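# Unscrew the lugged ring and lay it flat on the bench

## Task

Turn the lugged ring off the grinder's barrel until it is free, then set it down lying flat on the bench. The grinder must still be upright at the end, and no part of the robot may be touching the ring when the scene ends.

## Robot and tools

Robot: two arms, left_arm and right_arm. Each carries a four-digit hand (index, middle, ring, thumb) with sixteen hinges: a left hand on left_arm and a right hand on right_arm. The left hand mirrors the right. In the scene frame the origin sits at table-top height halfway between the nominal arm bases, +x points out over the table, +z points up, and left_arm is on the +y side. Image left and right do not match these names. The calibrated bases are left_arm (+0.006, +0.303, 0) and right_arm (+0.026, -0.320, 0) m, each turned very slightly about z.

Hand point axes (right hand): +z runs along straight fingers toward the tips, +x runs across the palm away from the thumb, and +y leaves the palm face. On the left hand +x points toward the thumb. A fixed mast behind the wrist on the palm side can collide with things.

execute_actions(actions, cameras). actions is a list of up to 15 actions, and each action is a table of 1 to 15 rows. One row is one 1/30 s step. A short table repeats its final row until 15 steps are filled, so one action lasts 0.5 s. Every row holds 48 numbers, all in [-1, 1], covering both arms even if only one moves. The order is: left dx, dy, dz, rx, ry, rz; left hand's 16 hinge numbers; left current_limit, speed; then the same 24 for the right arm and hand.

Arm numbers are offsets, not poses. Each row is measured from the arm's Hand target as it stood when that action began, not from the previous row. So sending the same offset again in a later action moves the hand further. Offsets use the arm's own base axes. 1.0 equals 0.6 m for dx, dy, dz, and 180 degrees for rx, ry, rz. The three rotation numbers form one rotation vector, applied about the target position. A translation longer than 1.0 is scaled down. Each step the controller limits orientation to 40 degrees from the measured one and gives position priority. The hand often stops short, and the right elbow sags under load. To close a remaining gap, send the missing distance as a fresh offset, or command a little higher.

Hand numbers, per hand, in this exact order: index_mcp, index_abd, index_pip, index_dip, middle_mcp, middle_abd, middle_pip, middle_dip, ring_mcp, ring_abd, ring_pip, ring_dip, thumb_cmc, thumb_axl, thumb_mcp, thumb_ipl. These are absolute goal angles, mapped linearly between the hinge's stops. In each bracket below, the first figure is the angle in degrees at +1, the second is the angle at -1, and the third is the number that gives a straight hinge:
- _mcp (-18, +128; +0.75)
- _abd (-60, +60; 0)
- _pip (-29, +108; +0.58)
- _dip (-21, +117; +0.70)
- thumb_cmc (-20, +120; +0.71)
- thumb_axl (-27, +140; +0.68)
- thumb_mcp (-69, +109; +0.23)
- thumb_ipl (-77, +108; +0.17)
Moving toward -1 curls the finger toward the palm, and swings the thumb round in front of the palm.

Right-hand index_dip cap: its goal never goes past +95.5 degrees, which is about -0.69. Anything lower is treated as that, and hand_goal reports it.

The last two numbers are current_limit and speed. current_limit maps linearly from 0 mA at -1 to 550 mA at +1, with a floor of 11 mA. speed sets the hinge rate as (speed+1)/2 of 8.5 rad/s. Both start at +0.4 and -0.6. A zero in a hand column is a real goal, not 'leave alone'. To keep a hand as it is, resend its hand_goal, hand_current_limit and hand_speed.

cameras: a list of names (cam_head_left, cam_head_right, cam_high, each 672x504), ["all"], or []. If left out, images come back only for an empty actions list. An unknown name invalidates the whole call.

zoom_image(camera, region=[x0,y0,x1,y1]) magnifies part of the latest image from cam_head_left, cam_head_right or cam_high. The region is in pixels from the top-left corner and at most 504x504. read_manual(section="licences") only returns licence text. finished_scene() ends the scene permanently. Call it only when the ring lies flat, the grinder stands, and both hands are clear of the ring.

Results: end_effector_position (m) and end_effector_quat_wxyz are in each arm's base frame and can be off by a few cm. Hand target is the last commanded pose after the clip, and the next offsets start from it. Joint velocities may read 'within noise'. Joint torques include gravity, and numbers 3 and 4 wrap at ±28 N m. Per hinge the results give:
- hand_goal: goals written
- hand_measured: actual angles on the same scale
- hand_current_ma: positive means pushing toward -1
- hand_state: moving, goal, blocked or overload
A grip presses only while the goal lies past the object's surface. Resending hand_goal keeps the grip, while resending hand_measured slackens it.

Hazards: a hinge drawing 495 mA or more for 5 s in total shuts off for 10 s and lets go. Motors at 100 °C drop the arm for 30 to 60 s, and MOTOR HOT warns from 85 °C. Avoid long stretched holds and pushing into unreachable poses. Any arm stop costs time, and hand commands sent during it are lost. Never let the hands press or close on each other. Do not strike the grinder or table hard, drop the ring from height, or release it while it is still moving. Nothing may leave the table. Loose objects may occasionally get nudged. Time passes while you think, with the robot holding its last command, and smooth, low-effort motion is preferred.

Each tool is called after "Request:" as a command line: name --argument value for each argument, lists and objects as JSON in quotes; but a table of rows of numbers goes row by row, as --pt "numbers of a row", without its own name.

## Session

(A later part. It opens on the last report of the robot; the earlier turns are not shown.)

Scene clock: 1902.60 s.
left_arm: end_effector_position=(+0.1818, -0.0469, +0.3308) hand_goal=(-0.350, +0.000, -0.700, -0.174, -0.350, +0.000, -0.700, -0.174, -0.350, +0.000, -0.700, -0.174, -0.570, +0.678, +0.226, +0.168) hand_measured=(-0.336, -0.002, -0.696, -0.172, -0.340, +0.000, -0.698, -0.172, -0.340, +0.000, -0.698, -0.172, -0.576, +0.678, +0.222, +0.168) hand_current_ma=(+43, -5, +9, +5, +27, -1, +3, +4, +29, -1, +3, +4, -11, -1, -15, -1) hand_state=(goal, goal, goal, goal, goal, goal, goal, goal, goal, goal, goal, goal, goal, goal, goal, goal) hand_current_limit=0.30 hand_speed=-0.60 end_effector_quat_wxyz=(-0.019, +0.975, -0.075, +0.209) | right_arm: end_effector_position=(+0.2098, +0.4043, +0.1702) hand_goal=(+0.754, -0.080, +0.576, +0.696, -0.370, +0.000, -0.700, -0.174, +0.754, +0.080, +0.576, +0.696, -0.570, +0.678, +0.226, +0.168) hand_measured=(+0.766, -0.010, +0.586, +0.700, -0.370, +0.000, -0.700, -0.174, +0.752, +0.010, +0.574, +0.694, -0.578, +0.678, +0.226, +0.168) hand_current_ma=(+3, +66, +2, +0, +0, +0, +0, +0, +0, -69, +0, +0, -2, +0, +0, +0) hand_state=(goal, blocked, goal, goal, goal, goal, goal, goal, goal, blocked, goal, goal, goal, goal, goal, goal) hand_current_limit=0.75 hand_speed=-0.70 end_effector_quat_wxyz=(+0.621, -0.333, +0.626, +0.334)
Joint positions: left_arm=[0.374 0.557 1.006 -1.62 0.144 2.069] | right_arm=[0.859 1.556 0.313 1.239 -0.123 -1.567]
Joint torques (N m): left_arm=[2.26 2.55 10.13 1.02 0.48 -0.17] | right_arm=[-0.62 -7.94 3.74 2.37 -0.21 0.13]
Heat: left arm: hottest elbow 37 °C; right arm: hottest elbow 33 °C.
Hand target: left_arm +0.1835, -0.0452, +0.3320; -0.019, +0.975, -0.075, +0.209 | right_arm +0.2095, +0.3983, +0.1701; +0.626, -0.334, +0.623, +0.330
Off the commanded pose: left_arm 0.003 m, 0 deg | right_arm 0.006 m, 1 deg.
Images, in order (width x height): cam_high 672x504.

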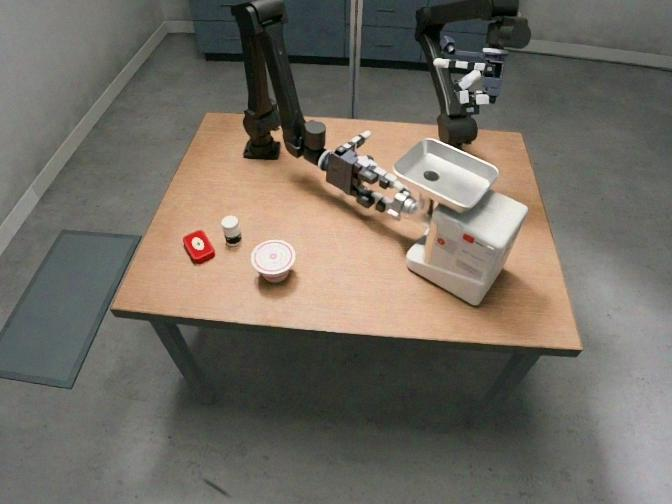

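Request:
execute_actions --actions '[[[0,0,0,0,0,0,-0.35,0,-0.7,-0.174,-0.35,0,-0.7,-0.174,-0.35,0,-0.7,-0.174,-0.571,0.678,0.226,0.168,0.3,-0.6,0,0,0,0,0,0,0.754,0.24,0.576,0.696,-0.37,0,-0.7,-0.174,0.754,-0.24,0.576,0.696,-0.571,0.678,0.226,0.168,0.75,-0.6]],[[0,0,0,0,0,0,-0.35,0,-0.7,-0.174,-0.35,0,-0.7,-0.174,-0.35,0,-0.7,-0.174,-0.571,0.678,0.226,0.168,0.3,-0.6,-0.0326,-0.0484,0,0,0,0,0.754,0.24,0.576,0.696,-0.37,0,-0.7,-0.174,0.754,-0.24,0.576,0.696,-0.571,0.678,0.226,0.168,0.75,-0.6]],[[0,0,0,0,0,0,-0.35,0,-0.7,-0.174,-0.35,0,-0.7,-0.174,-0.35,0,-0.7,-0.174,-0.571,0.678,0.226,0.168,0.3,-0.6,0.0318,-0.0214,0.0645,0.0952,0.1413,0,0.754,0.24,0.576,0.696,-0.37,0,-0.7,-0.174,0.754,-0.24,0.576,0.696,-0.571,0.678,0.226,0.168,0.75,-0.6]],[[0,0,0,0,0,0,-0.35,0,-0.7,-0.174,-0.35,0,-0.7,-0.174,-0.35,0,-0.7,-0.174,-0.571,0.678,0.226,0.168,0.3,-0.6,0.0547,-0.0369,0.0358,0.0952,0.1413,0,0.754,0.24,0.576,0.696,-0.37,0,-0.7,-0.174,0.754,-0.24,0.576,0.696,-0.571,0.678,0.226,0.168,0.75,-0.6]],[[0,0,0,0,0,0,-0.35,0,-0.7,-0.174,-0.35,0,-0.7,-0.174,-0.35,0,-0.7,-0.174,-0.571,0.678,0.226,0.168,0.3,-0.6,0.062,-0.0418,-0.0028,0.0952,0.1413,0,0.754,0.24,0.576,0.696,-0.37,0,-0.7,-0.174,0.754,-0.24,0.576,0.696,-0.571,0.678,0.226,0.168,0.75,-0.6]],[[0,0,0,0,0,0,-0.35,0,-0.7,-0.174,-0.35,0,-0.7,-0.174,-0.35,0,-0.7,-0.174,-0.571,0.678,0.226,0.168,0.3,-0.6,0.0524,-0.0353,-0.0407,0.0952,0.1413,0,0.754,0.24,0.576,0.696,-0.37,0,-0.7,-0.174,0.754,-0.24,0.576,0.696,-0.571,0.678,0.226,0.168,0.75,-0.6]],[[0,0,0,0,0,0,-0.35,0,-0.7,-0.174,-0.35,0,-0.7,-0.174,-0.35,0,-0.7,-0.174,-0.571,0.678,0.226,0.168,0.3,-0.6,0.0278,-0.0187,-0.0672,0.0952,0.1413,0,0.754,0.24,0.576,0.696,-0.37,0,-0.7,-0.174,0.754,-0.24,0.576,0.696,-0.571,0.678,0.226,0.168,0.75,-0.6]],[[0,0,0,0,0,0,-0.35,0,-0.7,-0.174,-0.35,0,-0.7,-0.174,-0.35,0,-0.7,-0.174,-0.571,0.678,0.226,0.168,0.3,-0.6,0.0009,-0.0006,-0.0748,0.0952,0.1413,0,0.754,0.24,0.576,0.696,-0.37,0,-0.7,-0.174,0.754,-0.24,0.576,0.696,-0.571,0.678,0.226,0.168,0.75,-0.6]],[[0,0,0,0,0,0,-0.35,0,-0.7,-0.174,-0.35,0,-0.7,-0.174,-0.35,0,-0.7,-0.174,-0.571,0.678,0.226,0.168,0.3,-0.6,0.028,0.0415,0,0,0,0,0.754,0.24,0.576,0.696,-0.37,0,-0.7,-0.174,0.754,-0.24,0.576,0.696,-0.571,0.678,0.226,0.168,0.75,-0.6]]]' --cameras '["cam_high","cam_head_right"]'

Request:
zoom_image --camera "cam_high" --region '[360, 160, 430, 230]'

Request:
zoom_image --camera "cam_head_right" --region '[300, 180, 370, 250]'

Scene clock: 1924.30 s.
left_arm: end_effector_position=(+0.1818, -0.0469, +0.3308) hand_goal=(-0.350, +0.000, -0.700, -0.174, -0.350, +0.000, -0.700, -0.174, -0.350, +0.000, -0.700, -0.174, -0.570, +0.678, +0.226, +0.168) hand_measured=(-0.336, -0.002, -0.696, -0.172, -0.340, +0.000, -0.698, -0.172, -0.340, +0.000, -0.698, -0.172, -0.576, +0.678, +0.222, +0.168) hand_current_ma=(+43, -5, +9, +5, +27, -1, +3, +4, +29, -1, +3, +4, -11, -1, -15, -1) hand_state=(goal, goal, goal, goal, goal, goal, goal, goal, goal, goal, goal, goal, goal, goal, goal, goal) hand_current_limit=0.30 hand_speed=-0.60 end_effector_quat_wxyz=(-0.019, +0.975, -0.075, +0.209) | right_arm: end_effector_position=(+0.3384, +0.2932, +0.1196) hand_goal=(+0.754, +0.240, +0.576, +0.696, -0.370, +0.000, -0.700, -0.174, +0.754, -0.240, +0.576, +0.696, -0.570, +0.678, +0.226, +0.168) hand_measured=(+0.756, +0.242, +0.578, +0.698, -0.368, +0.000, -0.700, -0.174, +0.756, -0.238, +0.578, +0.694, -0.560, +0.678, +0.226, +0.168) hand_current_ma=(+0, +0, +0, +0, +0, +0, +0, +0, +0, +0, +0, +0, +2, +0, +0, +0) hand_state=(goal, goal, goal, goal, goal, goal, goal, goal, goal, goal, goal, goal, goal, goal, goal, goal) hand_current_limit=0.75 hand_speed=-0.60 end_effector_quat_wxyz=(-0.349, +0.633, +0.316, +0.615)
Joint positions: left_arm=[0.374 0.557 1.006 -1.62 0.144 2.069] | right_arm=[0.851 1.526 0.258 1.268 -0.128 1.625]
Joint torques (N m): left_arm=[2.26 2.55 10.14 1.02 0.48 -0.17] | right_arm=[-0.26 -5.25 7.02 1.83 0.05 -0.06]
Heat: left arm: hottest elbow 37 °C; right arm: hottest elbow 33 °C.
Hand target: left_arm +0.1835, -0.0452, +0.3320; -0.019, +0.975, -0.075, +0.209 | right_arm +0.3445, +0.3014, +0.1191; -0.352, +0.634, +0.312, +0.613
Off the commanded pose: left_arm 0.003 m, 0 deg | right_arm 0.010 m, 1 deg.
Images, in order (width x height): cam_head_right 672x504, cam_high 672x504.

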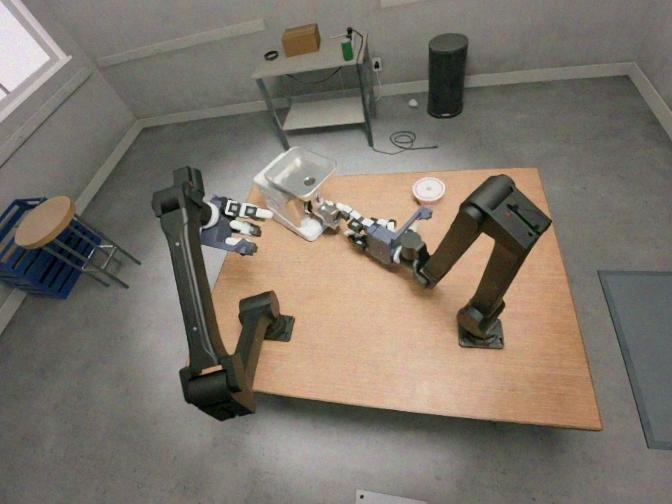

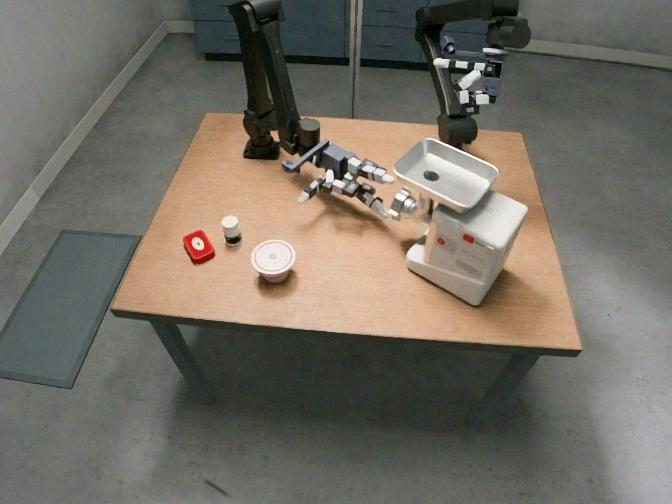

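Scaled by 7.200 from the camera's 672x504 image, which has a finer 960x720 frame.

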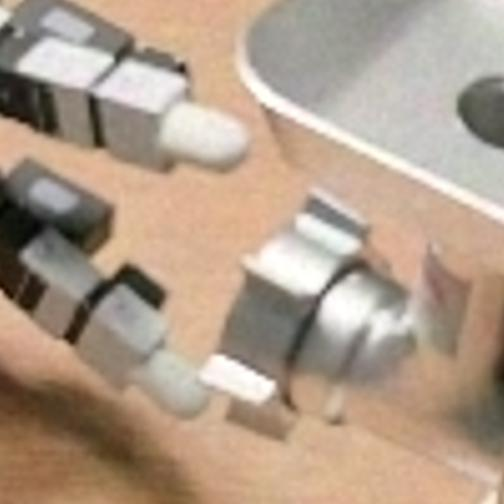

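Scaled by 7.200 from the camera's 672x504 image, which has a finer 960x720 frame.

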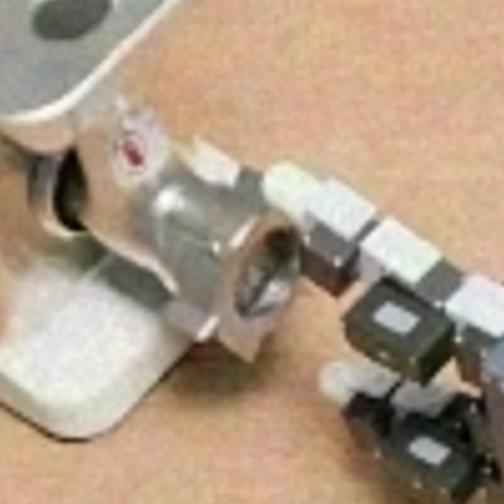

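Request:
execute_actions --actions '[[[0,0,0,0,0,0,-0.35,0,-0.7,-0.174,-0.35,0,-0.7,-0.174,-0.35,0,-0.7,-0.174,-0.571,0.678,0.226,0.168,0.3,-0.6,0.0238,0.0482,0.0033,-0.0124,-0.0184,0,0.754,0.24,0.576,0.696,-0.37,0,-0.7,-0.174,0.754,-0.24,0.576,0.696,-0.571,0.678,0.226,0.168,0.75,-0.6]],[[0,0,0,0,0,0,-0.35,0,-0.7,-0.174,-0.35,0,-0.7,-0.174,-0.35,0,-0.7,-0.174,-0.571,0.678,0.226,0.168,0.3,-0.6,-0.0093,-0.0138,0,0,0,0,0.754,0.24,0.576,0.696,-0.37,0,-0.7,-0.174,0.754,-0.24,0.576,0.696,-0.571,0.678,0.226,0.168,0.75,-0.6]]]' --cameras '[]'

Scene clock: 1931.07 s.
left_arm: end_effector_position=(+0.1818, -0.0469, +0.3308) hand_goal=(-0.350, +0.000, -0.700, -0.174, -0.350, +0.000, -0.700, -0.174, -0.350, +0.000, -0.700, -0.174, -0.570, +0.678, +0.226, +0.168) hand_measured=(-0.336, -0.002, -0.696, -0.172, -0.340, +0.000, -0.698, -0.172, -0.340, +0.000, -0.698, -0.172, -0.576, +0.678, +0.222, +0.168) hand_current_ma=(+43, -5, +9, +5, +27, -1, +3, +4, +29, -1, +3, +4, -11, -1, -15, -1) hand_state=(goal, goal, goal, goal, goal, goal, goal, goal, goal, goal, goal, goal, goal, goal, goal, goal) hand_current_limit=0.30 hand_speed=-0.60 end_effector_quat_wxyz=(-0.019, +0.975, -0.075, +0.209) | right_arm: end_effector_position=(+0.3551, +0.3208, +0.1182) hand_goal=(+0.754, +0.240, +0.576, +0.696, -0.370, +0.000, -0.700, -0.174, +0.754, -0.240, +0.576, +0.696, -0.570, +0.678, +0.226, +0.168) hand_measured=(+0.754, +0.242, +0.578, +0.698, -0.370, +0.000, -0.700, -0.174, +0.754, -0.238, +0.578, +0.694, -0.560, +0.678, +0.226, +0.168) hand_current_ma=(+0, +0, +0, +0, +0, +0, +0, +0, +0, +0, +0, +0, +2, +0, +0, +0) hand_state=(goal, goal, goal, goal, goal, goal, goal, goal, goal, goal, goal, goal, goal, goal, goal, goal) hand_current_limit=0.75 hand_speed=-0.60 end_effector_quat_wxyz=(-0.331, +0.627, +0.330, +0.623)
Joint positions: left_arm=[0.374 0.557 1.006 -1.62 0.144 2.069] | right_arm=[0.878 1.606 0.343 1.258 -0.095 1.574]
Joint torques (N m): left_arm=[2.26 2.55 10.13 1.02 0.48 -0.18] | right_arm=[-0.03 -8.41 4.68 2.18 -0.08 -0.25]
Heat: left arm: hottest elbow 37 °C; right arm: hottest elbow 33 °C.
Hand target: left_arm +0.1835, -0.0452, +0.3320; -0.019, +0.975, -0.075, +0.209 | right_arm +0.3532, +0.3219, +0.1211; -0.331, +0.623, +0.334, +0.625
Off the commanded pose: left_arm 0.003 m, 0 deg | right_arm 0.004 m, 1 deg.
No camera images: "cameras" was empty.

Request:
execute_actions --actions '[[[0,0,0,0,0,0,-0.35,0,-0.7,-0.174,-0.35,0,-0.7,-0.174,-0.35,0,-0.7,-0.174,-0.571,0.678,0.226,0.168,0.3,-0.6,0,0,0,0,0,0,0.754,-0.08,0.576,0.696,-0.37,0,-0.7,-0.174,0.754,0.08,0.576,0.696,-0.571,0.678,0.226,0.168,0.75,-0.7]],[[0,0,0,0,0,0,-0.35,0,-0.7,-0.174,-0.35,0,-0.7,-0.174,-0.35,0,-0.7,-0.174,-0.571,0.678,0.226,0.168,0.3,-0.6,0.0039,-0.0026,0.049,-0.0621,-0.0921,0,0.754,-0.08,0.576,0.696,-0.37,0,-0.7,-0.174,0.754,0.08,0.576,0.696,-0.571,0.678,0.226,0.168,0.75,-0.7]],[[0,0,0,0,0,0,-0.35,0,-0.7,-0.174,-0.35,0,-0.7,-0.174,-0.35,0,-0.7,-0.174,-0.571,0.678,0.226,0.168,0.3,-0.6,-0.0102,0.0069,0.0477,-0.0621,-0.0921,0,0.754,-0.08,0.576,0.696,-0.37,0,-0.7,-0.174,0.754,0.08,0.576,0.696,-0.571,0.678,0.226,0.168,0.75,-0.7]],[[0,0,0,0,0,0,-0.35,0,-0.7,-0.174,-0.35,0,-0.7,-0.174,-0.35,0,-0.7,-0.174,-0.571,0.678,0.226,0.168,0.3,-0.6,-0.0231,0.0156,0.0407,-0.0621,-0.0921,0,0.754,-0.08,0.576,0.696,-0.37,0,-0.7,-0.174,0.754,0.08,0.576,0.696,-0.571,0.678,0.226,0.168,0.75,-0.7]],[[0,0,0,0,0,0,-0.35,0,-0.7,-0.174,-0.35,0,-0.7,-0.174,-0.35,0,-0.7,-0.174,-0.571,0.678,0.226,0.168,0.3,-0.6,-0.0333,0.0225,0.0285,-0.0621,-0.0921,0,0.754,-0.08,0.576,0.696,-0.37,0,-0.7,-0.174,0.754,0.08,0.576,0.696,-0.571,0.678,0.226,0.168,0.75,-0.7]],[[0,0,0,0,0,0,-0.35,0,-0.7,-0.174,-0.35,0,-0.7,-0.174,-0.35,0,-0.7,-0.174,-0.571,0.678,0.226,0.168,0.3,-0.6,-0.0394,0.0266,0.0132,-0.0621,-0.0921,0,0.754,-0.08,0.576,0.696,-0.37,0,-0.7,-0.174,0.754,0.08,0.576,0.696,-0.571,0.678,0.226,0.168,0.75,-0.7]]]' --cameras '["cam_high"]'

Request:
zoom_image --camera "cam_high" --region '[370, 160, 430, 230]'

Scene clock: 1946.17 s.
left_arm: end_effector_position=(+0.1818, -0.0469, +0.3308) hand_goal=(-0.350, +0.000, -0.700, -0.174, -0.350, +0.000, -0.700, -0.174, -0.350, +0.000, -0.700, -0.174, -0.570, +0.678, +0.226, +0.168) hand_measured=(-0.336, -0.002, -0.696, -0.172, -0.340, +0.000, -0.698, -0.172, -0.340, +0.000, -0.698, -0.172, -0.576, +0.678, +0.222, +0.168) hand_current_ma=(+43, -5, +9, +5, +27, -1, +3, +4, +29, -1, +3, +4, -11, -1, -15, -1) hand_state=(goal, goal, goal, goal, goal, goal, goal, goal, goal, goal, goal, goal, goal, goal, goal, goal) hand_current_limit=0.30 hand_speed=-0.60 end_effector_quat_wxyz=(-0.019, +0.975, -0.075, +0.209) | right_arm: end_effector_position=(+0.2958, +0.3615, +0.2281) hand_goal=(+0.754, -0.080, +0.576, +0.696, -0.370, +0.000, -0.700, -0.174, +0.754, +0.080, +0.576, +0.696, -0.570, +0.678, +0.226, +0.168) hand_measured=(+0.776, +0.008, +0.586, +0.698, -0.370, +0.000, -0.700, -0.174, +0.760, -0.020, +0.576, +0.696, -0.568, +0.678, +0.226, +0.168) hand_current_ma=(+11, +102, +2, +0, +0, +0, +0, +0, +1, -131, +0, +0, +0, +0, +0, +0) hand_state=(blocked, blocked, goal, goal, goal, goal, goal, goal, goal, blocked, goal, goal, goal, goal, goal, goal) hand_current_limit=0.75 hand_speed=-0.70 end_effector_quat_wxyz=(+0.268, +0.157, +0.692, +0.652)
Joint positions: left_arm=[0.374 0.557 1.006 -1.62 0.144 2.069] | right_arm=[0.871 1.608 0.343 1.258 -0.087 -0.167]
Joint torques (N m): left_arm=[2.26 2.55 10.14 1.02 0.48 -0.18] | right_arm=[-0.62 -7.65 4.71 2.47 -0.65 -0.07]
Heat: left arm: hottest elbow 37 °C; right arm: hottest elbow 33 °C.
Hand target: left_arm +0.1835, -0.0452, +0.3320; -0.019, +0.975, -0.075, +0.209 | right_arm +0.2920, +0.3633, +0.2285; +0.267, +0.146, +0.693, +0.654
Off the commanded pose: left_arm 0.003 m, 0 deg | right_arm 0.004 m, 1 deg.
Images, in order (width x height): cam_high 672x504.

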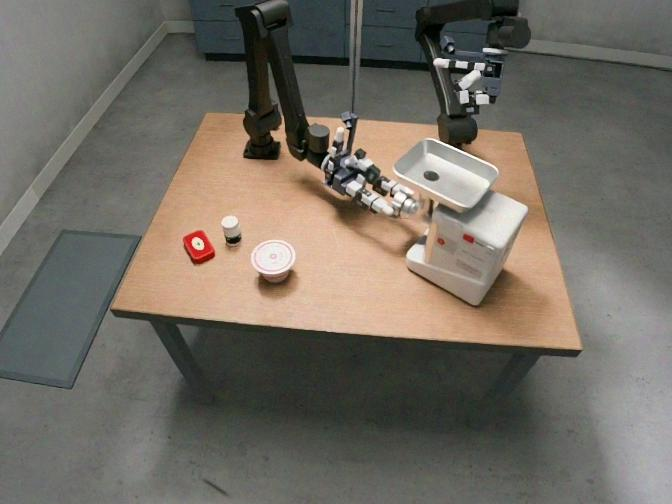

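Scaled by 7.200 from the camera's 672x504 image, which has a finer 960x720 frame.

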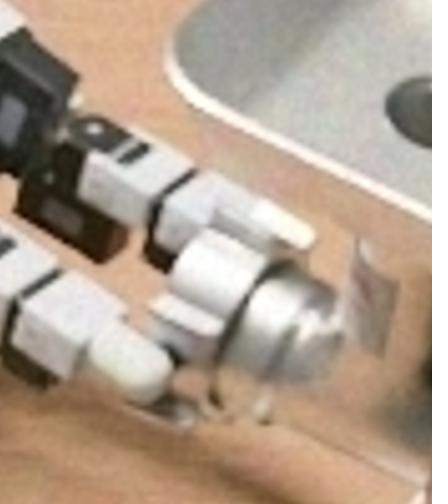

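Request:
execute_actions --actions '[[[0,0,0,0,0,0,-0.35,0,-0.7,-0.174,-0.35,0,-0.7,-0.174,-0.35,0,-0.7,-0.174,-0.571,0.678,0.226,0.168,0.3,-0.6,-0.0406,0.0274,-0.0038,-0.0621,-0.0921,0,0.754,-0.08,0.576,0.696,-0.37,0,-0.7,-0.174,0.754,0.08,0.576,0.696,-0.571,0.678,0.226,0.168,0.75,-0.7]],[[0,0,0,0,0,0,-0.35,0,-0.7,-0.174,-0.35,0,-0.7,-0.174,-0.35,0,-0.7,-0.174,-0.571,0.678,0.226,0.168,0.3,-0.6,-0.0372,0.0251,-0.0205,-0.0621,-0.0921,0,0.754,-0.08,0.576,0.696,-0.37,0,-0.7,-0.174,0.754,0.08,0.576,0.696,-0.571,0.678,0.226,0.168,0.75,-0.7]],[[0,0,0,0,0,0,-0.35,0,-0.7,-0.174,-0.35,0,-0.7,-0.174,-0.35,0,-0.7,-0.174,-0.571,0.678,0.226,0.168,0.3,-0.6,-0.0292,0.0197,-0.0345,-0.0621,-0.0921,0,0.754,-0.08,0.576,0.696,-0.37,0,-0.7,-0.174,0.754,0.08,0.576,0.696,-0.571,0.678,0.226,0.168,0.75,-0.7]],[[0,0,0,0,0,0,-0.35,0,-0.7,-0.174,-0.35,0,-0.7,-0.174,-0.35,0,-0.7,-0.174,-0.571,0.678,0.226,0.168,0.3,-0.6,-0.0175,0.0118,-0.0445,-0.0621,-0.0921,0,0.754,-0.08,0.576,0.696,-0.37,0,-0.7,-0.174,0.754,0.08,0.576,0.696,-0.571,0.678,0.226,0.168,0.75,-0.7]]]' --cameras '["cam_high","cam_head_left"]'

Request:
zoom_image --camera "cam_high" --region '[385, 175, 430, 225]'

Request:
zoom_image --camera "cam_head_left" --region '[310, 190, 360, 240]'

Scene clock: 1954.47 s.
left_arm: end_effector_position=(+0.1818, -0.0469, +0.3308) hand_goal=(-0.350, +0.000, -0.700, -0.174, -0.350, +0.000, -0.700, -0.174, -0.350, +0.000, -0.700, -0.174, -0.570, +0.678, +0.226, +0.168) hand_measured=(-0.336, -0.002, -0.696, -0.172, -0.340, +0.000, -0.698, -0.172, -0.340, +0.000, -0.698, -0.172, -0.576, +0.678, +0.222, +0.168) hand_current_ma=(+43, -5, +9, +5, +27, -1, +3, +4, +29, -1, +3, +4, -11, -1, -15, -1) hand_state=(goal, goal, goal, goal, goal, goal, goal, goal, goal, goal, goal, goal, goal, goal, goal, goal) hand_current_limit=0.30 hand_speed=-0.60 end_effector_quat_wxyz=(-0.019, +0.975, -0.075, +0.209) | right_arm: end_effector_position=(+0.2218, +0.4119, +0.1685) hand_goal=(+0.754, -0.080, +0.576, +0.696, -0.370, +0.000, -0.700, -0.174, +0.754, +0.080, +0.576, +0.696, -0.570, +0.678, +0.226, +0.168) hand_measured=(+0.786, +0.008, +0.596, +0.702, -0.370, +0.000, -0.700, -0.174, +0.752, -0.020, +0.576, +0.696, -0.578, +0.678, +0.226, +0.168) hand_current_ma=(+23, +102, +8, +1, +0, +0, +0, +0, +0, -130, +0, +0, -2, +0, +0, +0) hand_state=(blocked, blocked, blocked, goal, goal, goal, goal, goal, goal, blocked, goal, goal, goal, goal, goal, goal) hand_current_limit=0.75 hand_speed=-0.70 end_effector_quat_wxyz=(+0.629, -0.322, +0.626, +0.331)
Joint positions: left_arm=[0.374 0.557 1.006 -1.62 0.144 2.069] | right_arm=[0.858 1.604 0.343 1.271 -0.102 -1.562]
Joint torques (N m): left_arm=[2.32 2.55 10.14 1.01 0.48 -0.18] | right_arm=[-0.44 -8.35 4.7 1.58 -0.42 0.09]
Heat: left arm: hottest elbow 37 °C; right arm: hottest elbow 33 °C.
Hand target: left_arm +0.1835, -0.0452, +0.3320; -0.019, +0.975, -0.075, +0.209 | right_arm +0.2172, +0.4137, +0.1665; +0.626, -0.333, +0.624, +0.330
Off the commanded pose: left_arm 0.003 m, 0 deg | right_arm 0.005 m, 1 deg.
Images, in order (width x height): cam_head_left 672x504, cam_high 672x504.

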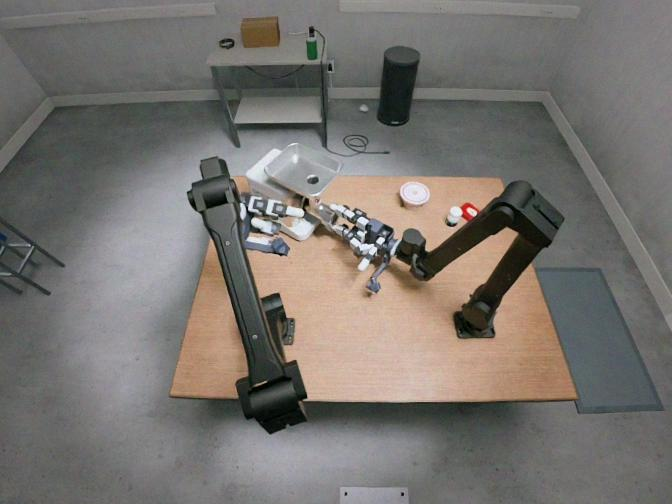

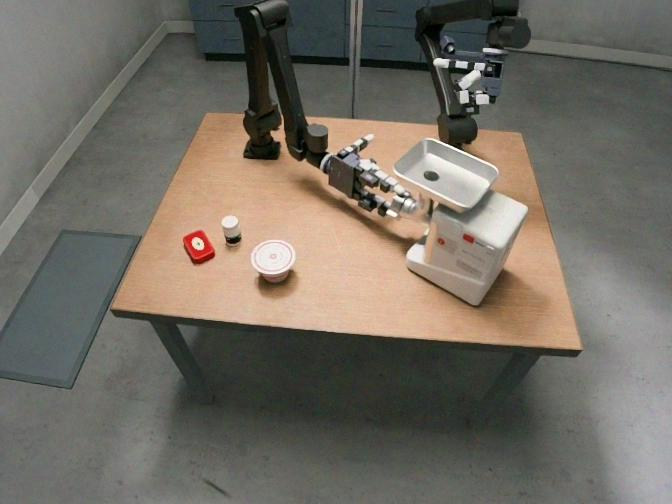

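Scaled by 10.080 from the camera's 672x504 image, which has a finer 960x720 frame.

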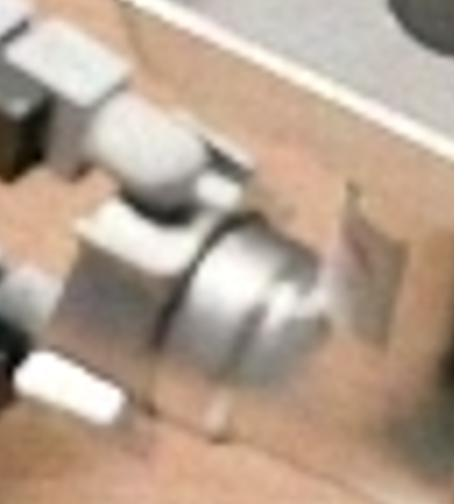

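Scaled by 10.080 from the camera's 672x504 image, which has a finer 960x720 frame.

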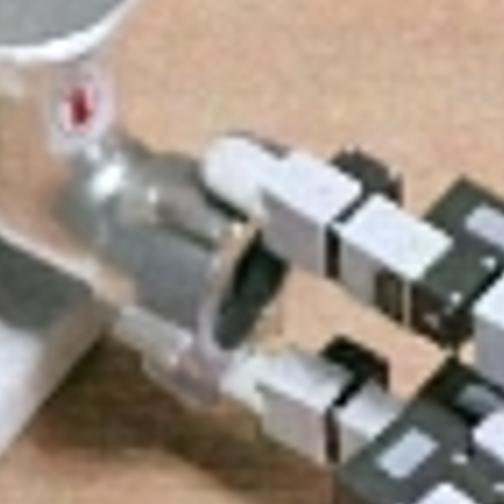

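Request:
execute_actions --actions '[[[0,0,0,0,0,0,-0.35,0,-0.7,-0.174,-0.35,0,-0.7,-0.174,-0.35,0,-0.7,-0.174,-0.571,0.678,0.226,0.168,0.3,-0.6,-0.0186,-0.0276,0,0,0,0,0.754,-0.08,0.576,0.696,-0.37,0,-0.7,-0.174,0.754,0.08,0.576,0.696,-0.571,0.678,0.226,0.168,0.75,-0.7]]]' --cameras '["cam_high"]'

Request:
zoom_image --camera "cam_high" --region '[385, 175, 430, 225]'

Scene clock: 1957.63 s.
left_arm: end_effector_position=(+0.1818, -0.0469, +0.3308) hand_goal=(-0.350, +0.000, -0.700, -0.174, -0.350, +0.000, -0.700, -0.174, -0.350, +0.000, -0.700, -0.174, -0.570, +0.678, +0.226, +0.168) hand_measured=(-0.336, -0.002, -0.696, -0.172, -0.340, +0.000, -0.698, -0.172, -0.340, +0.000, -0.698, -0.172, -0.576, +0.678, +0.222, +0.168) hand_current_ma=(+43, -5, +9, +5, +27, -1, +3, +4, +29, -1, +3, +4, -11, -1, -15, -1) hand_state=(goal, goal, goal, goal, goal, goal, goal, goal, goal, goal, goal, goal, goal, goal, goal, goal) hand_current_limit=0.30 hand_speed=-0.60 end_effector_quat_wxyz=(-0.019, +0.975, -0.075, +0.209) | right_arm: end_effector_position=(+0.2101, +0.4013, +0.1683) hand_goal=(+0.754, -0.080, +0.576, +0.696, -0.370, +0.000, -0.700, -0.174, +0.754, +0.080, +0.576, +0.696, -0.570, +0.678, +0.226, +0.168) hand_measured=(+0.780, +0.002, +0.596, +0.702, -0.370, +0.000, -0.700, -0.174, +0.754, +0.000, +0.576, +0.696, -0.578, +0.678, +0.226, +0.168) hand_current_ma=(+16, +92, +8, +1, +0, +0, +0, +0, +0, -85, +0, +0, -2, +0, +0, +0) hand_state=(blocked, blocked, blocked, goal, goal, goal, goal, goal, goal, blocked, goal, goal, goal, goal, goal, goal) hand_current_limit=0.75 hand_speed=-0.70 end_effector_quat_wxyz=(+0.625, -0.328, +0.625, +0.332)
Joint positions: left_arm=[0.374 0.557 1.006 -1.62 0.144 2.069] | right_arm=[0.858 1.572 0.304 1.271 -0.114 -1.565]
Joint torques (N m): left_arm=[2.26 2.55 10.13 1.02 0.48 -0.18] | right_arm=[-0.56 -7.88 3.64 2.28 -0.28 0.1]
Heat: left arm: hottest elbow 37 °C; right arm: hottest elbow 32 °C.
Hand target: left_arm +0.1835, -0.0452, +0.3320; -0.019, +0.975, -0.075, +0.209 | right_arm +0.2060, +0.3972, +0.1665; +0.626, -0.333, +0.623, +0.330
Off the commanded pose: left_arm 0.003 m, 0 deg | right_arm 0.006 m, 1 deg.
Images, in order (width x height): cam_high 672x504.

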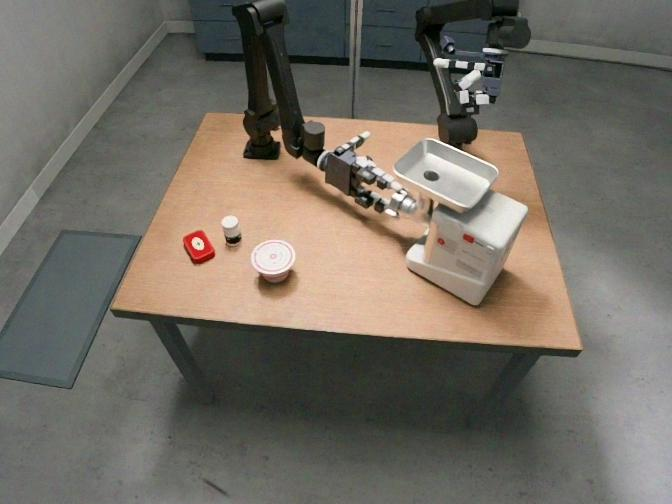

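Scaled by 10.080 from the camera's 672x504 image, which has a finer 960x720 frame.

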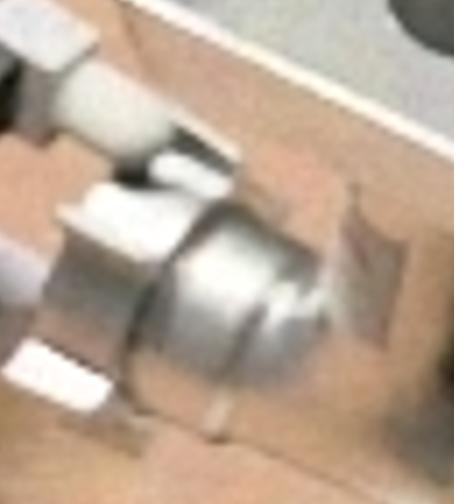

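Request:
execute_actions --actions '[[[0,0,0,0,0,0,-0.35,0,-0.7,-0.174,-0.35,0,-0.7,-0.174,-0.35,0,-0.7,-0.174,-0.571,0.678,0.226,0.168,0.3,-0.6,0,0,0,0,0,0,0.754,-0.3,0.576,0.696,-0.37,0,-0.7,-0.174,0.754,0.3,0.576,0.696,-0.571,0.678,0.226,0.168,0.7,-0.8]]]' --cameras '["cam_high","cam_head_left","cam_head_right"]'

Request:
zoom_image --camera "cam_high" --region '[385, 175, 430, 225]'

Request:
zoom_image --camera "cam_head_left" --region '[310, 190, 360, 240]'

Request:
zoom_image --camera "cam_head_right" --region '[310, 190, 360, 240]'

Scene clock: 1969.50 s.
left_arm: end_effector_position=(+0.1818, -0.0469, +0.3308) hand_goal=(-0.350, +0.000, -0.700, -0.174, -0.350, +0.000, -0.700, -0.174, -0.350, +0.000, -0.700, -0.174, -0.570, +0.678, +0.226, +0.168) hand_measured=(-0.336, -0.002, -0.696, -0.172, -0.340, +0.000, -0.698, -0.172, -0.340, +0.000, -0.698, -0.172, -0.576, +0.678, +0.222, +0.168) hand_current_ma=(+43, -5, +9, +5, +27, -1, +3, +4, +29, -1, +3, +4, -11, -1, -15, -1) hand_state=(goal, goal, goal, goal, goal, goal, goal, goal, goal, goal, goal, goal, goal, goal, goal, goal) hand_current_limit=0.30 hand_speed=-0.60 end_effector_quat_wxyz=(-0.019, +0.975, -0.075, +0.209) | right_arm: end_effector_position=(+0.2101, +0.4013, +0.1682) hand_goal=(+0.754, -0.300, +0.576, +0.696, -0.370, +0.000, -0.700, -0.174, +0.754, +0.300, +0.576, +0.696, -0.570, +0.678, +0.226, +0.168) hand_measured=(+0.780, -0.006, +0.596, +0.702, -0.370, +0.000, -0.700, -0.174, +0.754, +0.012, +0.576, +0.696, -0.578, +0.678, +0.226, +0.168) hand_current_ma=(+16, +468, +8, +1, +0, +0, +0, +0, +0, -467, +0, +0, -2, +0, +0, +0) hand_state=(blocked, blocked, blocked, goal, goal, goal, goal, goal, goal, blocked, goal, goal, goal, goal, goal, goal) hand_current_limit=0.70 hand_speed=-0.80 end_effector_quat_wxyz=(+0.625, -0.328, +0.625, +0.332)
Joint positions: left_arm=[0.374 0.557 1.006 -1.62 0.144 2.069] | right_arm=[0.858 1.572 0.304 1.271 -0.114 -1.566]
Joint torques (N m): left_arm=[2.26 2.55 10.14 1.01 0.48 -0.17] | right_arm=[-0.26 -7.71 3.51 2.26 -0.28 0.11]
Heat: left arm: hottest elbow 37 °C; right arm: hottest elbow 32 °C.
Hand target: left_arm +0.1835, -0.0452, +0.3320; -0.019, +0.975, -0.075, +0.209 | right_arm +0.2060, +0.3972, +0.1665; +0.626, -0.333, +0.623, +0.330
Off the commanded pose: left_arm 0.003 m, 0 deg | right_arm 0.006 m, 1 deg.

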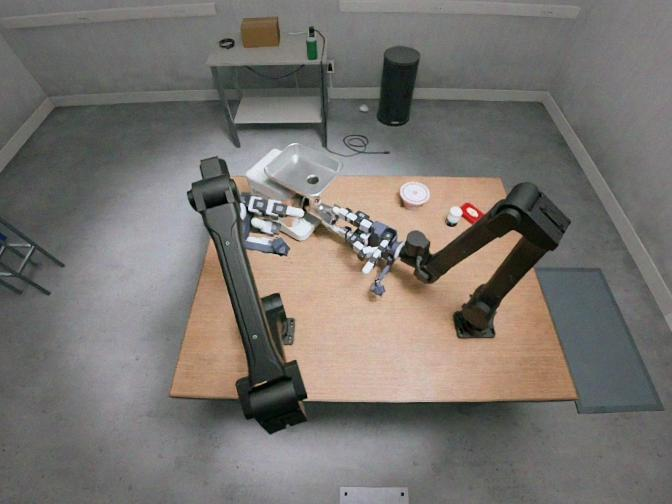

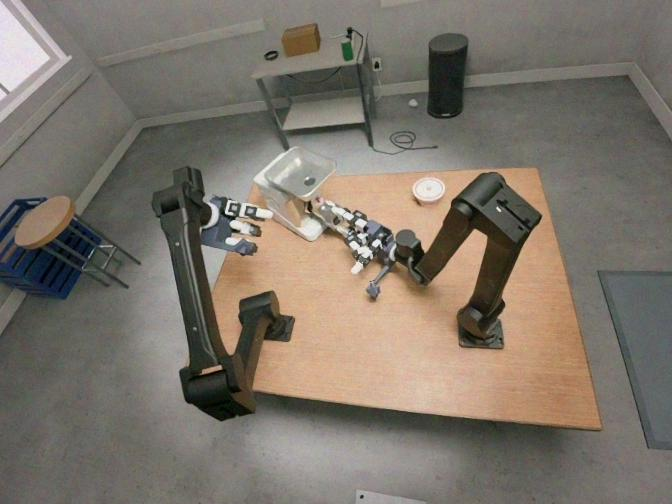

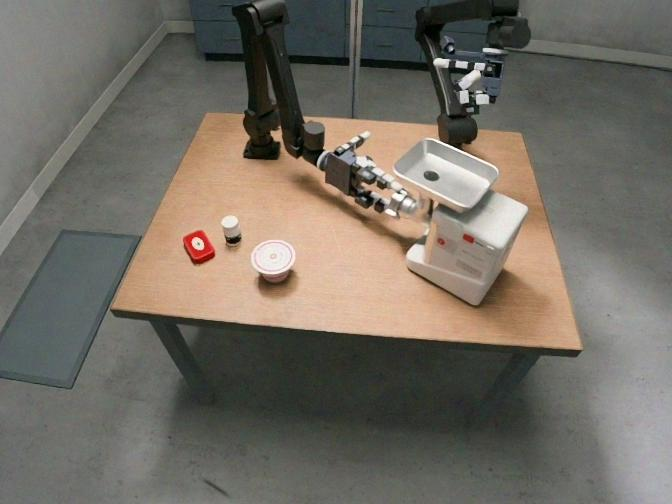

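Scaled by 10.080 from the camera's 672x504 image, which has a finer 960x720 frame.

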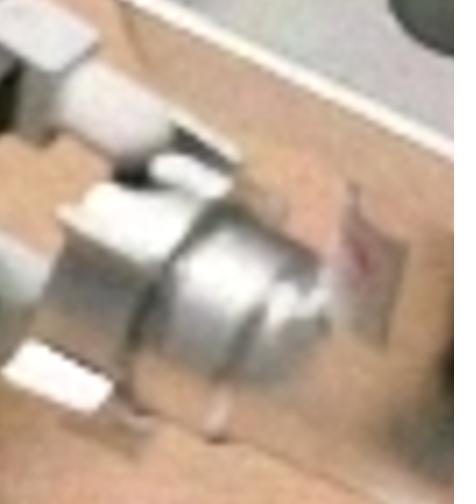

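Scaled by 10.080 from the camera's 672x504 image, which has a finer 960x720 frame.

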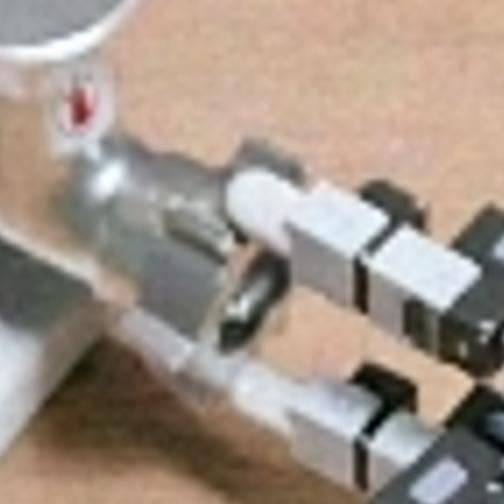

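Scaled by 10.080 from the camera's 672x504 image, which has a finer 960x720 frame.

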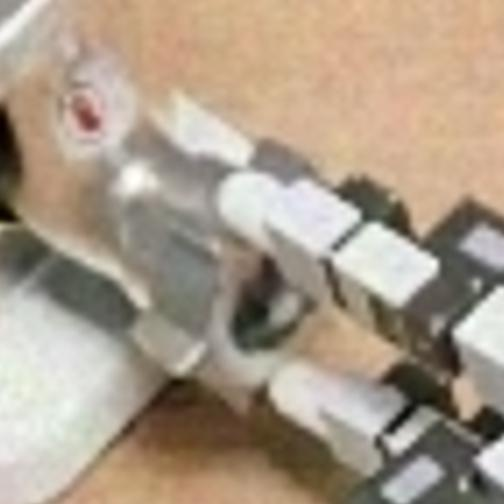

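Request:
execute_actions --actions '[[[0,0,0,0,0,0,-0.35,0,-0.7,-0.174,-0.35,0,-0.7,-0.174,-0.35,0,-0.7,-0.174,-0.571,0.678,0.226,0.168,0.3,-0.6,-0.0112,-0.0166,0,0,0,0,0.754,-0.3,0.576,0.696,-0.37,0,-0.7,-0.174,0.754,0.3,0.576,0.696,-0.571,0.678,0.226,0.168,0.7,-0.8]]]' --cameras '["cam_high","cam_head_left"]'

Request:
zoom_image --camera "cam_high" --region '[385, 175, 430, 225]'

Request:
zoom_image --camera "cam_head_left" --region '[310, 190, 360, 240]'

Scene clock: 1973.47 s.
left_arm: end_effector_position=(+0.1818, -0.0469, +0.3308) hand_goal=(-0.350, +0.000, -0.700, -0.174, -0.350, +0.000, -0.700, -0.174, -0.350, +0.000, -0.700, -0.174, -0.570, +0.678, +0.226, +0.168) hand_measured=(-0.336, -0.002, -0.696, -0.172, -0.340, +0.000, -0.698, -0.172, -0.340, +0.000, -0.698, -0.172, -0.576, +0.678, +0.222, +0.168) hand_current_ma=(+43, -5, +9, +5, +27, -1, +3, +4, +29, -1, +3, +4, -11, -1, -15, -1) hand_state=(goal, goal, goal, goal, goal, goal, goal, goal, goal, goal, goal, goal, goal, goal, goal, goal) hand_current_limit=0.30 hand_speed=-0.60 end_effector_quat_wxyz=(-0.019, +0.975, -0.075, +0.209) | right_arm: end_effector_position=(+0.1991, +0.3910, +0.1698) hand_goal=(+0.754, -0.300, +0.576, +0.696, -0.370, +0.000, -0.700, -0.174, +0.754, +0.300, +0.576, +0.696, -0.570, +0.678, +0.226, +0.168) hand_measured=(+0.756, -0.302, +0.580, +0.698, -0.370, +0.000, -0.700, -0.174, +0.752, +0.288, +0.576, +0.696, -0.578, +0.678, +0.226, +0.168) hand_current_ma=(+0, +0, +0, +0, +0, +0, +0, +0, +0, -2, +0, +0, -2, +0, +0, +0) hand_state=(goal, goal, goal, goal, goal, goal, goal, goal, goal, goal, goal, goal, goal, goal, goal, goal) hand_current_limit=0.70 hand_speed=-0.80 end_effector_quat_wxyz=(+0.625, -0.331, +0.622, +0.335)
Joint positions: left_arm=[0.374 0.557 1.006 -1.62 0.144 2.069] | right_arm=[0.858 1.543 0.267 1.283 -0.123 -1.566]
Joint torques (N m): left_arm=[2.26 2.55 10.13 1.02 0.48 -0.18] | right_arm=[-0.91 -6.77 3.96 2.35 -0.13 0.13]
Heat: left arm: hottest elbow 37 °C; right arm: hottest elbow 32 °C.
Hand target: left_arm +0.1835, -0.0452, +0.3320; -0.019, +0.975, -0.075, +0.209 | right_arm +0.1993, +0.3872, +0.1664; +0.625, -0.333, +0.624, +0.330
Off the commanded pose: left_arm 0.003 m, 0 deg | right_arm 0.005 m, 1 deg.
Images, in order (width x height): cam_head_left 672x504, cam_high 672x504.

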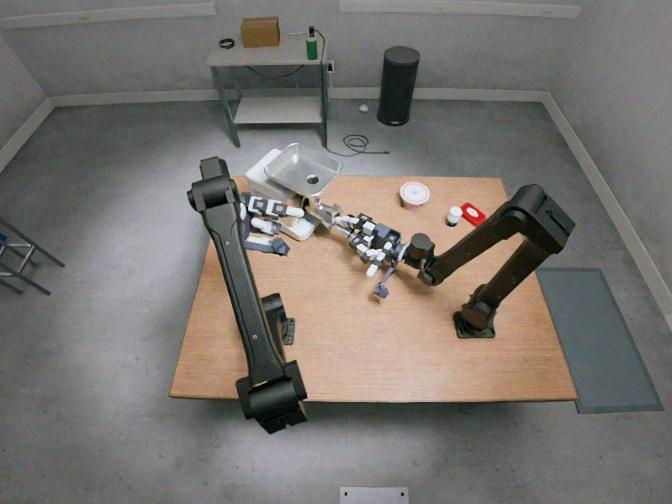

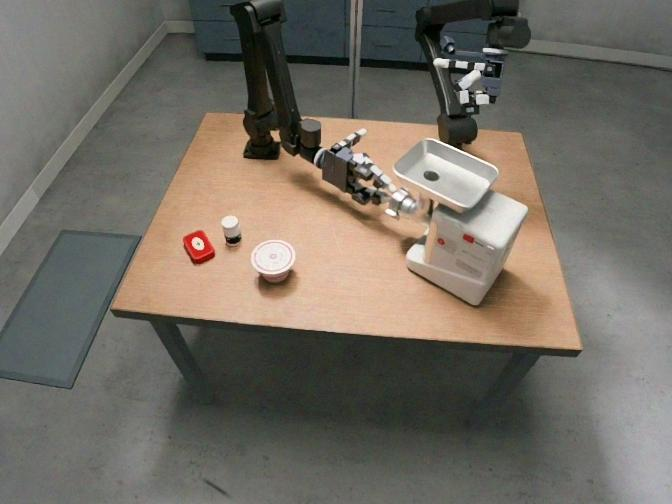

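Scaled by 10.080 from the camera's 672x504 image, which has a finer 960x720 frame.

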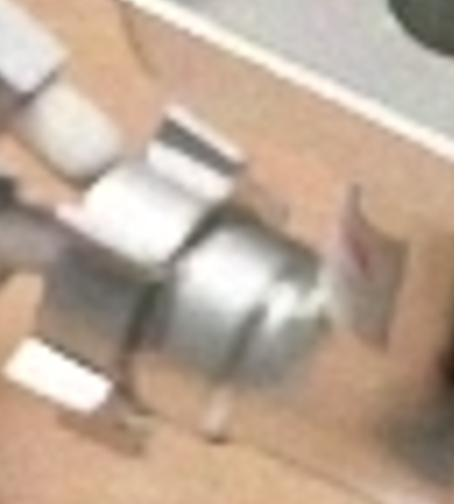

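Scaled by 10.080 from the camera's 672x504 image, which has a finer 960x720 frame.

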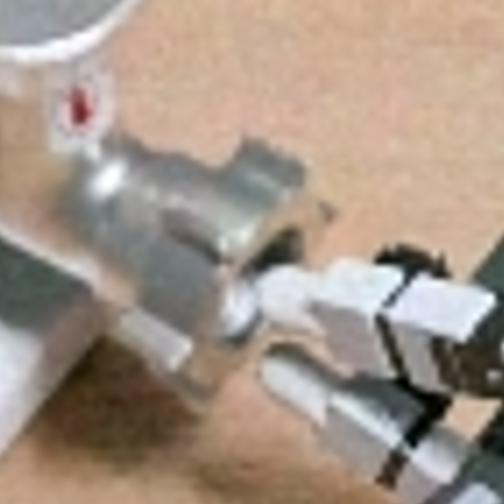

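Request:
execute_actions --actions '[[[0,0,0,0,0,0,-0.35,0,-0.7,-0.174,-0.35,0,-0.7,-0.174,-0.35,0,-0.7,-0.174,-0.571,0.678,0.226,0.168,0.3,-0.6,-0.02,-0.03,0,0,0,0,0.754,0.24,0.576,0.696,-0.37,0,-0.7,-0.174,0.754,-0.24,0.576,0.696,-0.571,0.678,0.226,0.168,0.7,-0.7]]]' --cameras '["all"]'

Request:
zoom_image --camera "cam_high" --region '[380, 175, 430, 225]'

Request:
zoom_image --camera "cam_head_left" --region '[310, 190, 360, 240]'

Request:
zoom_image --camera "cam_head_right" --region '[310, 190, 360, 240]'

Scene clock: 1984.23 s.
left_arm: end_effector_position=(+0.1818, -0.0469, +0.3308) hand_goal=(-0.350, +0.000, -0.700, -0.174, -0.350, +0.000, -0.700, -0.174, -0.350, +0.000, -0.700, -0.174, -0.570, +0.678, +0.226, +0.168) hand_measured=(-0.336, -0.002, -0.696, -0.172, -0.340, +0.000, -0.698, -0.172, -0.340, +0.000, -0.698, -0.172, -0.576, +0.678, +0.222, +0.168) hand_current_ma=(+43, -5, +9, +5, +27, -1, +3, +4, +29, -1, +3, +4, -11, -1, -15, -1) hand_state=(goal, goal, goal, goal, goal, goal, goal, goal, goal, goal, goal, goal, goal, goal, goal, goal) hand_current_limit=0.30 hand_speed=-0.60 end_effector_quat_wxyz=(-0.019, +0.975, -0.075, +0.209) | right_arm: end_effector_position=(+0.1846, +0.3726, +0.1589) hand_goal=(+0.754, +0.240, +0.576, +0.696, -0.370, +0.000, -0.700, -0.174, +0.754, -0.240, +0.576, +0.696, -0.570, +0.678, +0.226, +0.168) hand_measured=(+0.756, +0.228, +0.580, +0.698, -0.370, +0.000, -0.700, -0.174, +0.752, -0.242, +0.576, +0.696, -0.578, +0.678, +0.226, +0.168) hand_current_ma=(+0, -2, +0, +0, +0, +0, +0, +0, +0, +0, +0, +0, -2, +0, +0, +0) hand_state=(goal, goal, goal, goal, goal, goal, goal, goal, goal, goal, goal, goal, goal, goal, goal, goal) hand_current_limit=0.70 hand_speed=-0.70 end_effector_quat_wxyz=(+0.613, -0.337, +0.633, +0.332)
Joint positions: left_arm=[0.374 0.557 1.006 -1.62 0.144 2.069] | right_arm=[0.851 1.519 0.204 1.287 -0.135 -1.567]
Joint torques (N m): left_arm=[2.26 2.61 10.14 1.01 0.48 -0.17] | right_arm=[-1.44 -6.53 4.19 2.71 -0.13 0.13]
Heat: left arm: hottest elbow 37 °C; right arm: hottest elbow 32 °C.
Hand target: left_arm +0.1835, -0.0452, +0.3320; -0.019, +0.975, -0.075, +0.209 | right_arm +0.1873, +0.3692, +0.1665; +0.626, -0.333, +0.624, +0.330
Off the commanded pose: left_arm 0.003 m, 0 deg | right_arm 0.009 m, 2 deg.

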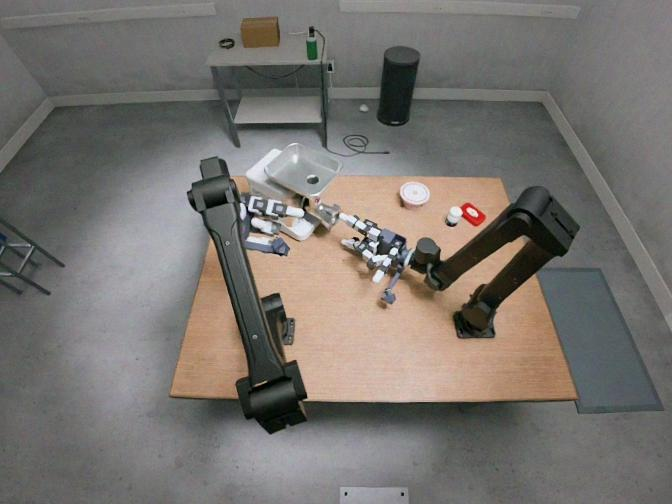

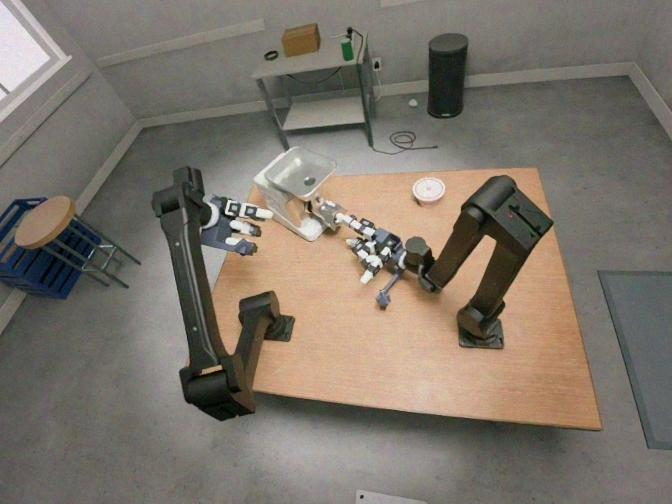

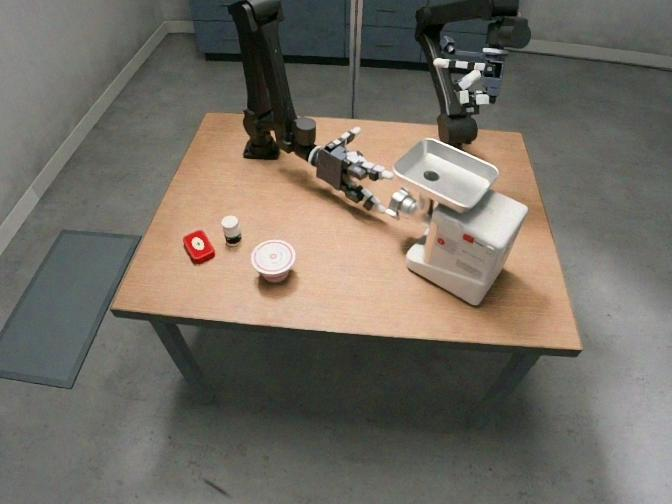

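Scaled by 10.080 from the camera's 672x504 image, which has a finer 960x720 frame.

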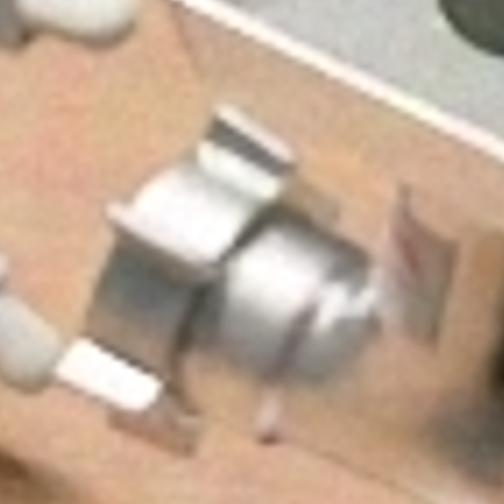

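Scaled by 10.080 from the camera's 672x504 image, which has a finer 960x720 frame.

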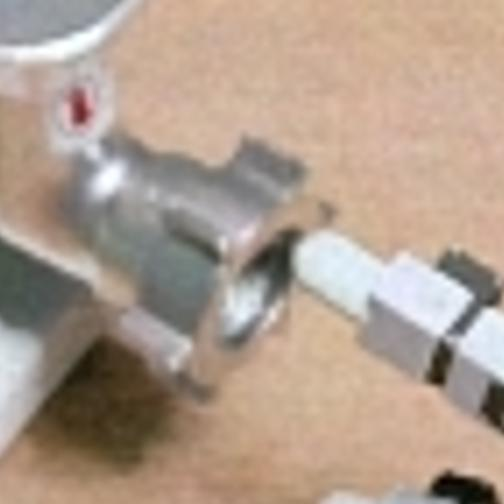

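Scaled by 10.080 from the camera's 672x504 image, which has a finer 960x720 frame.

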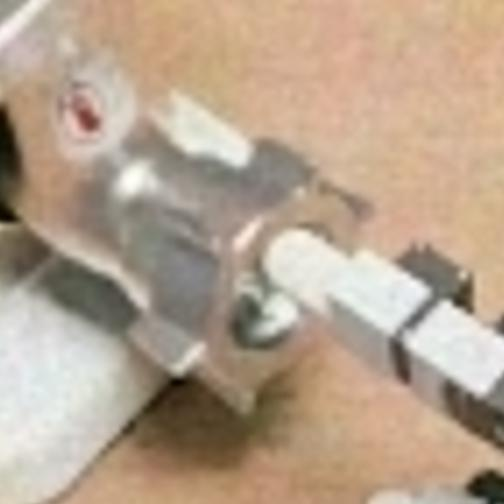

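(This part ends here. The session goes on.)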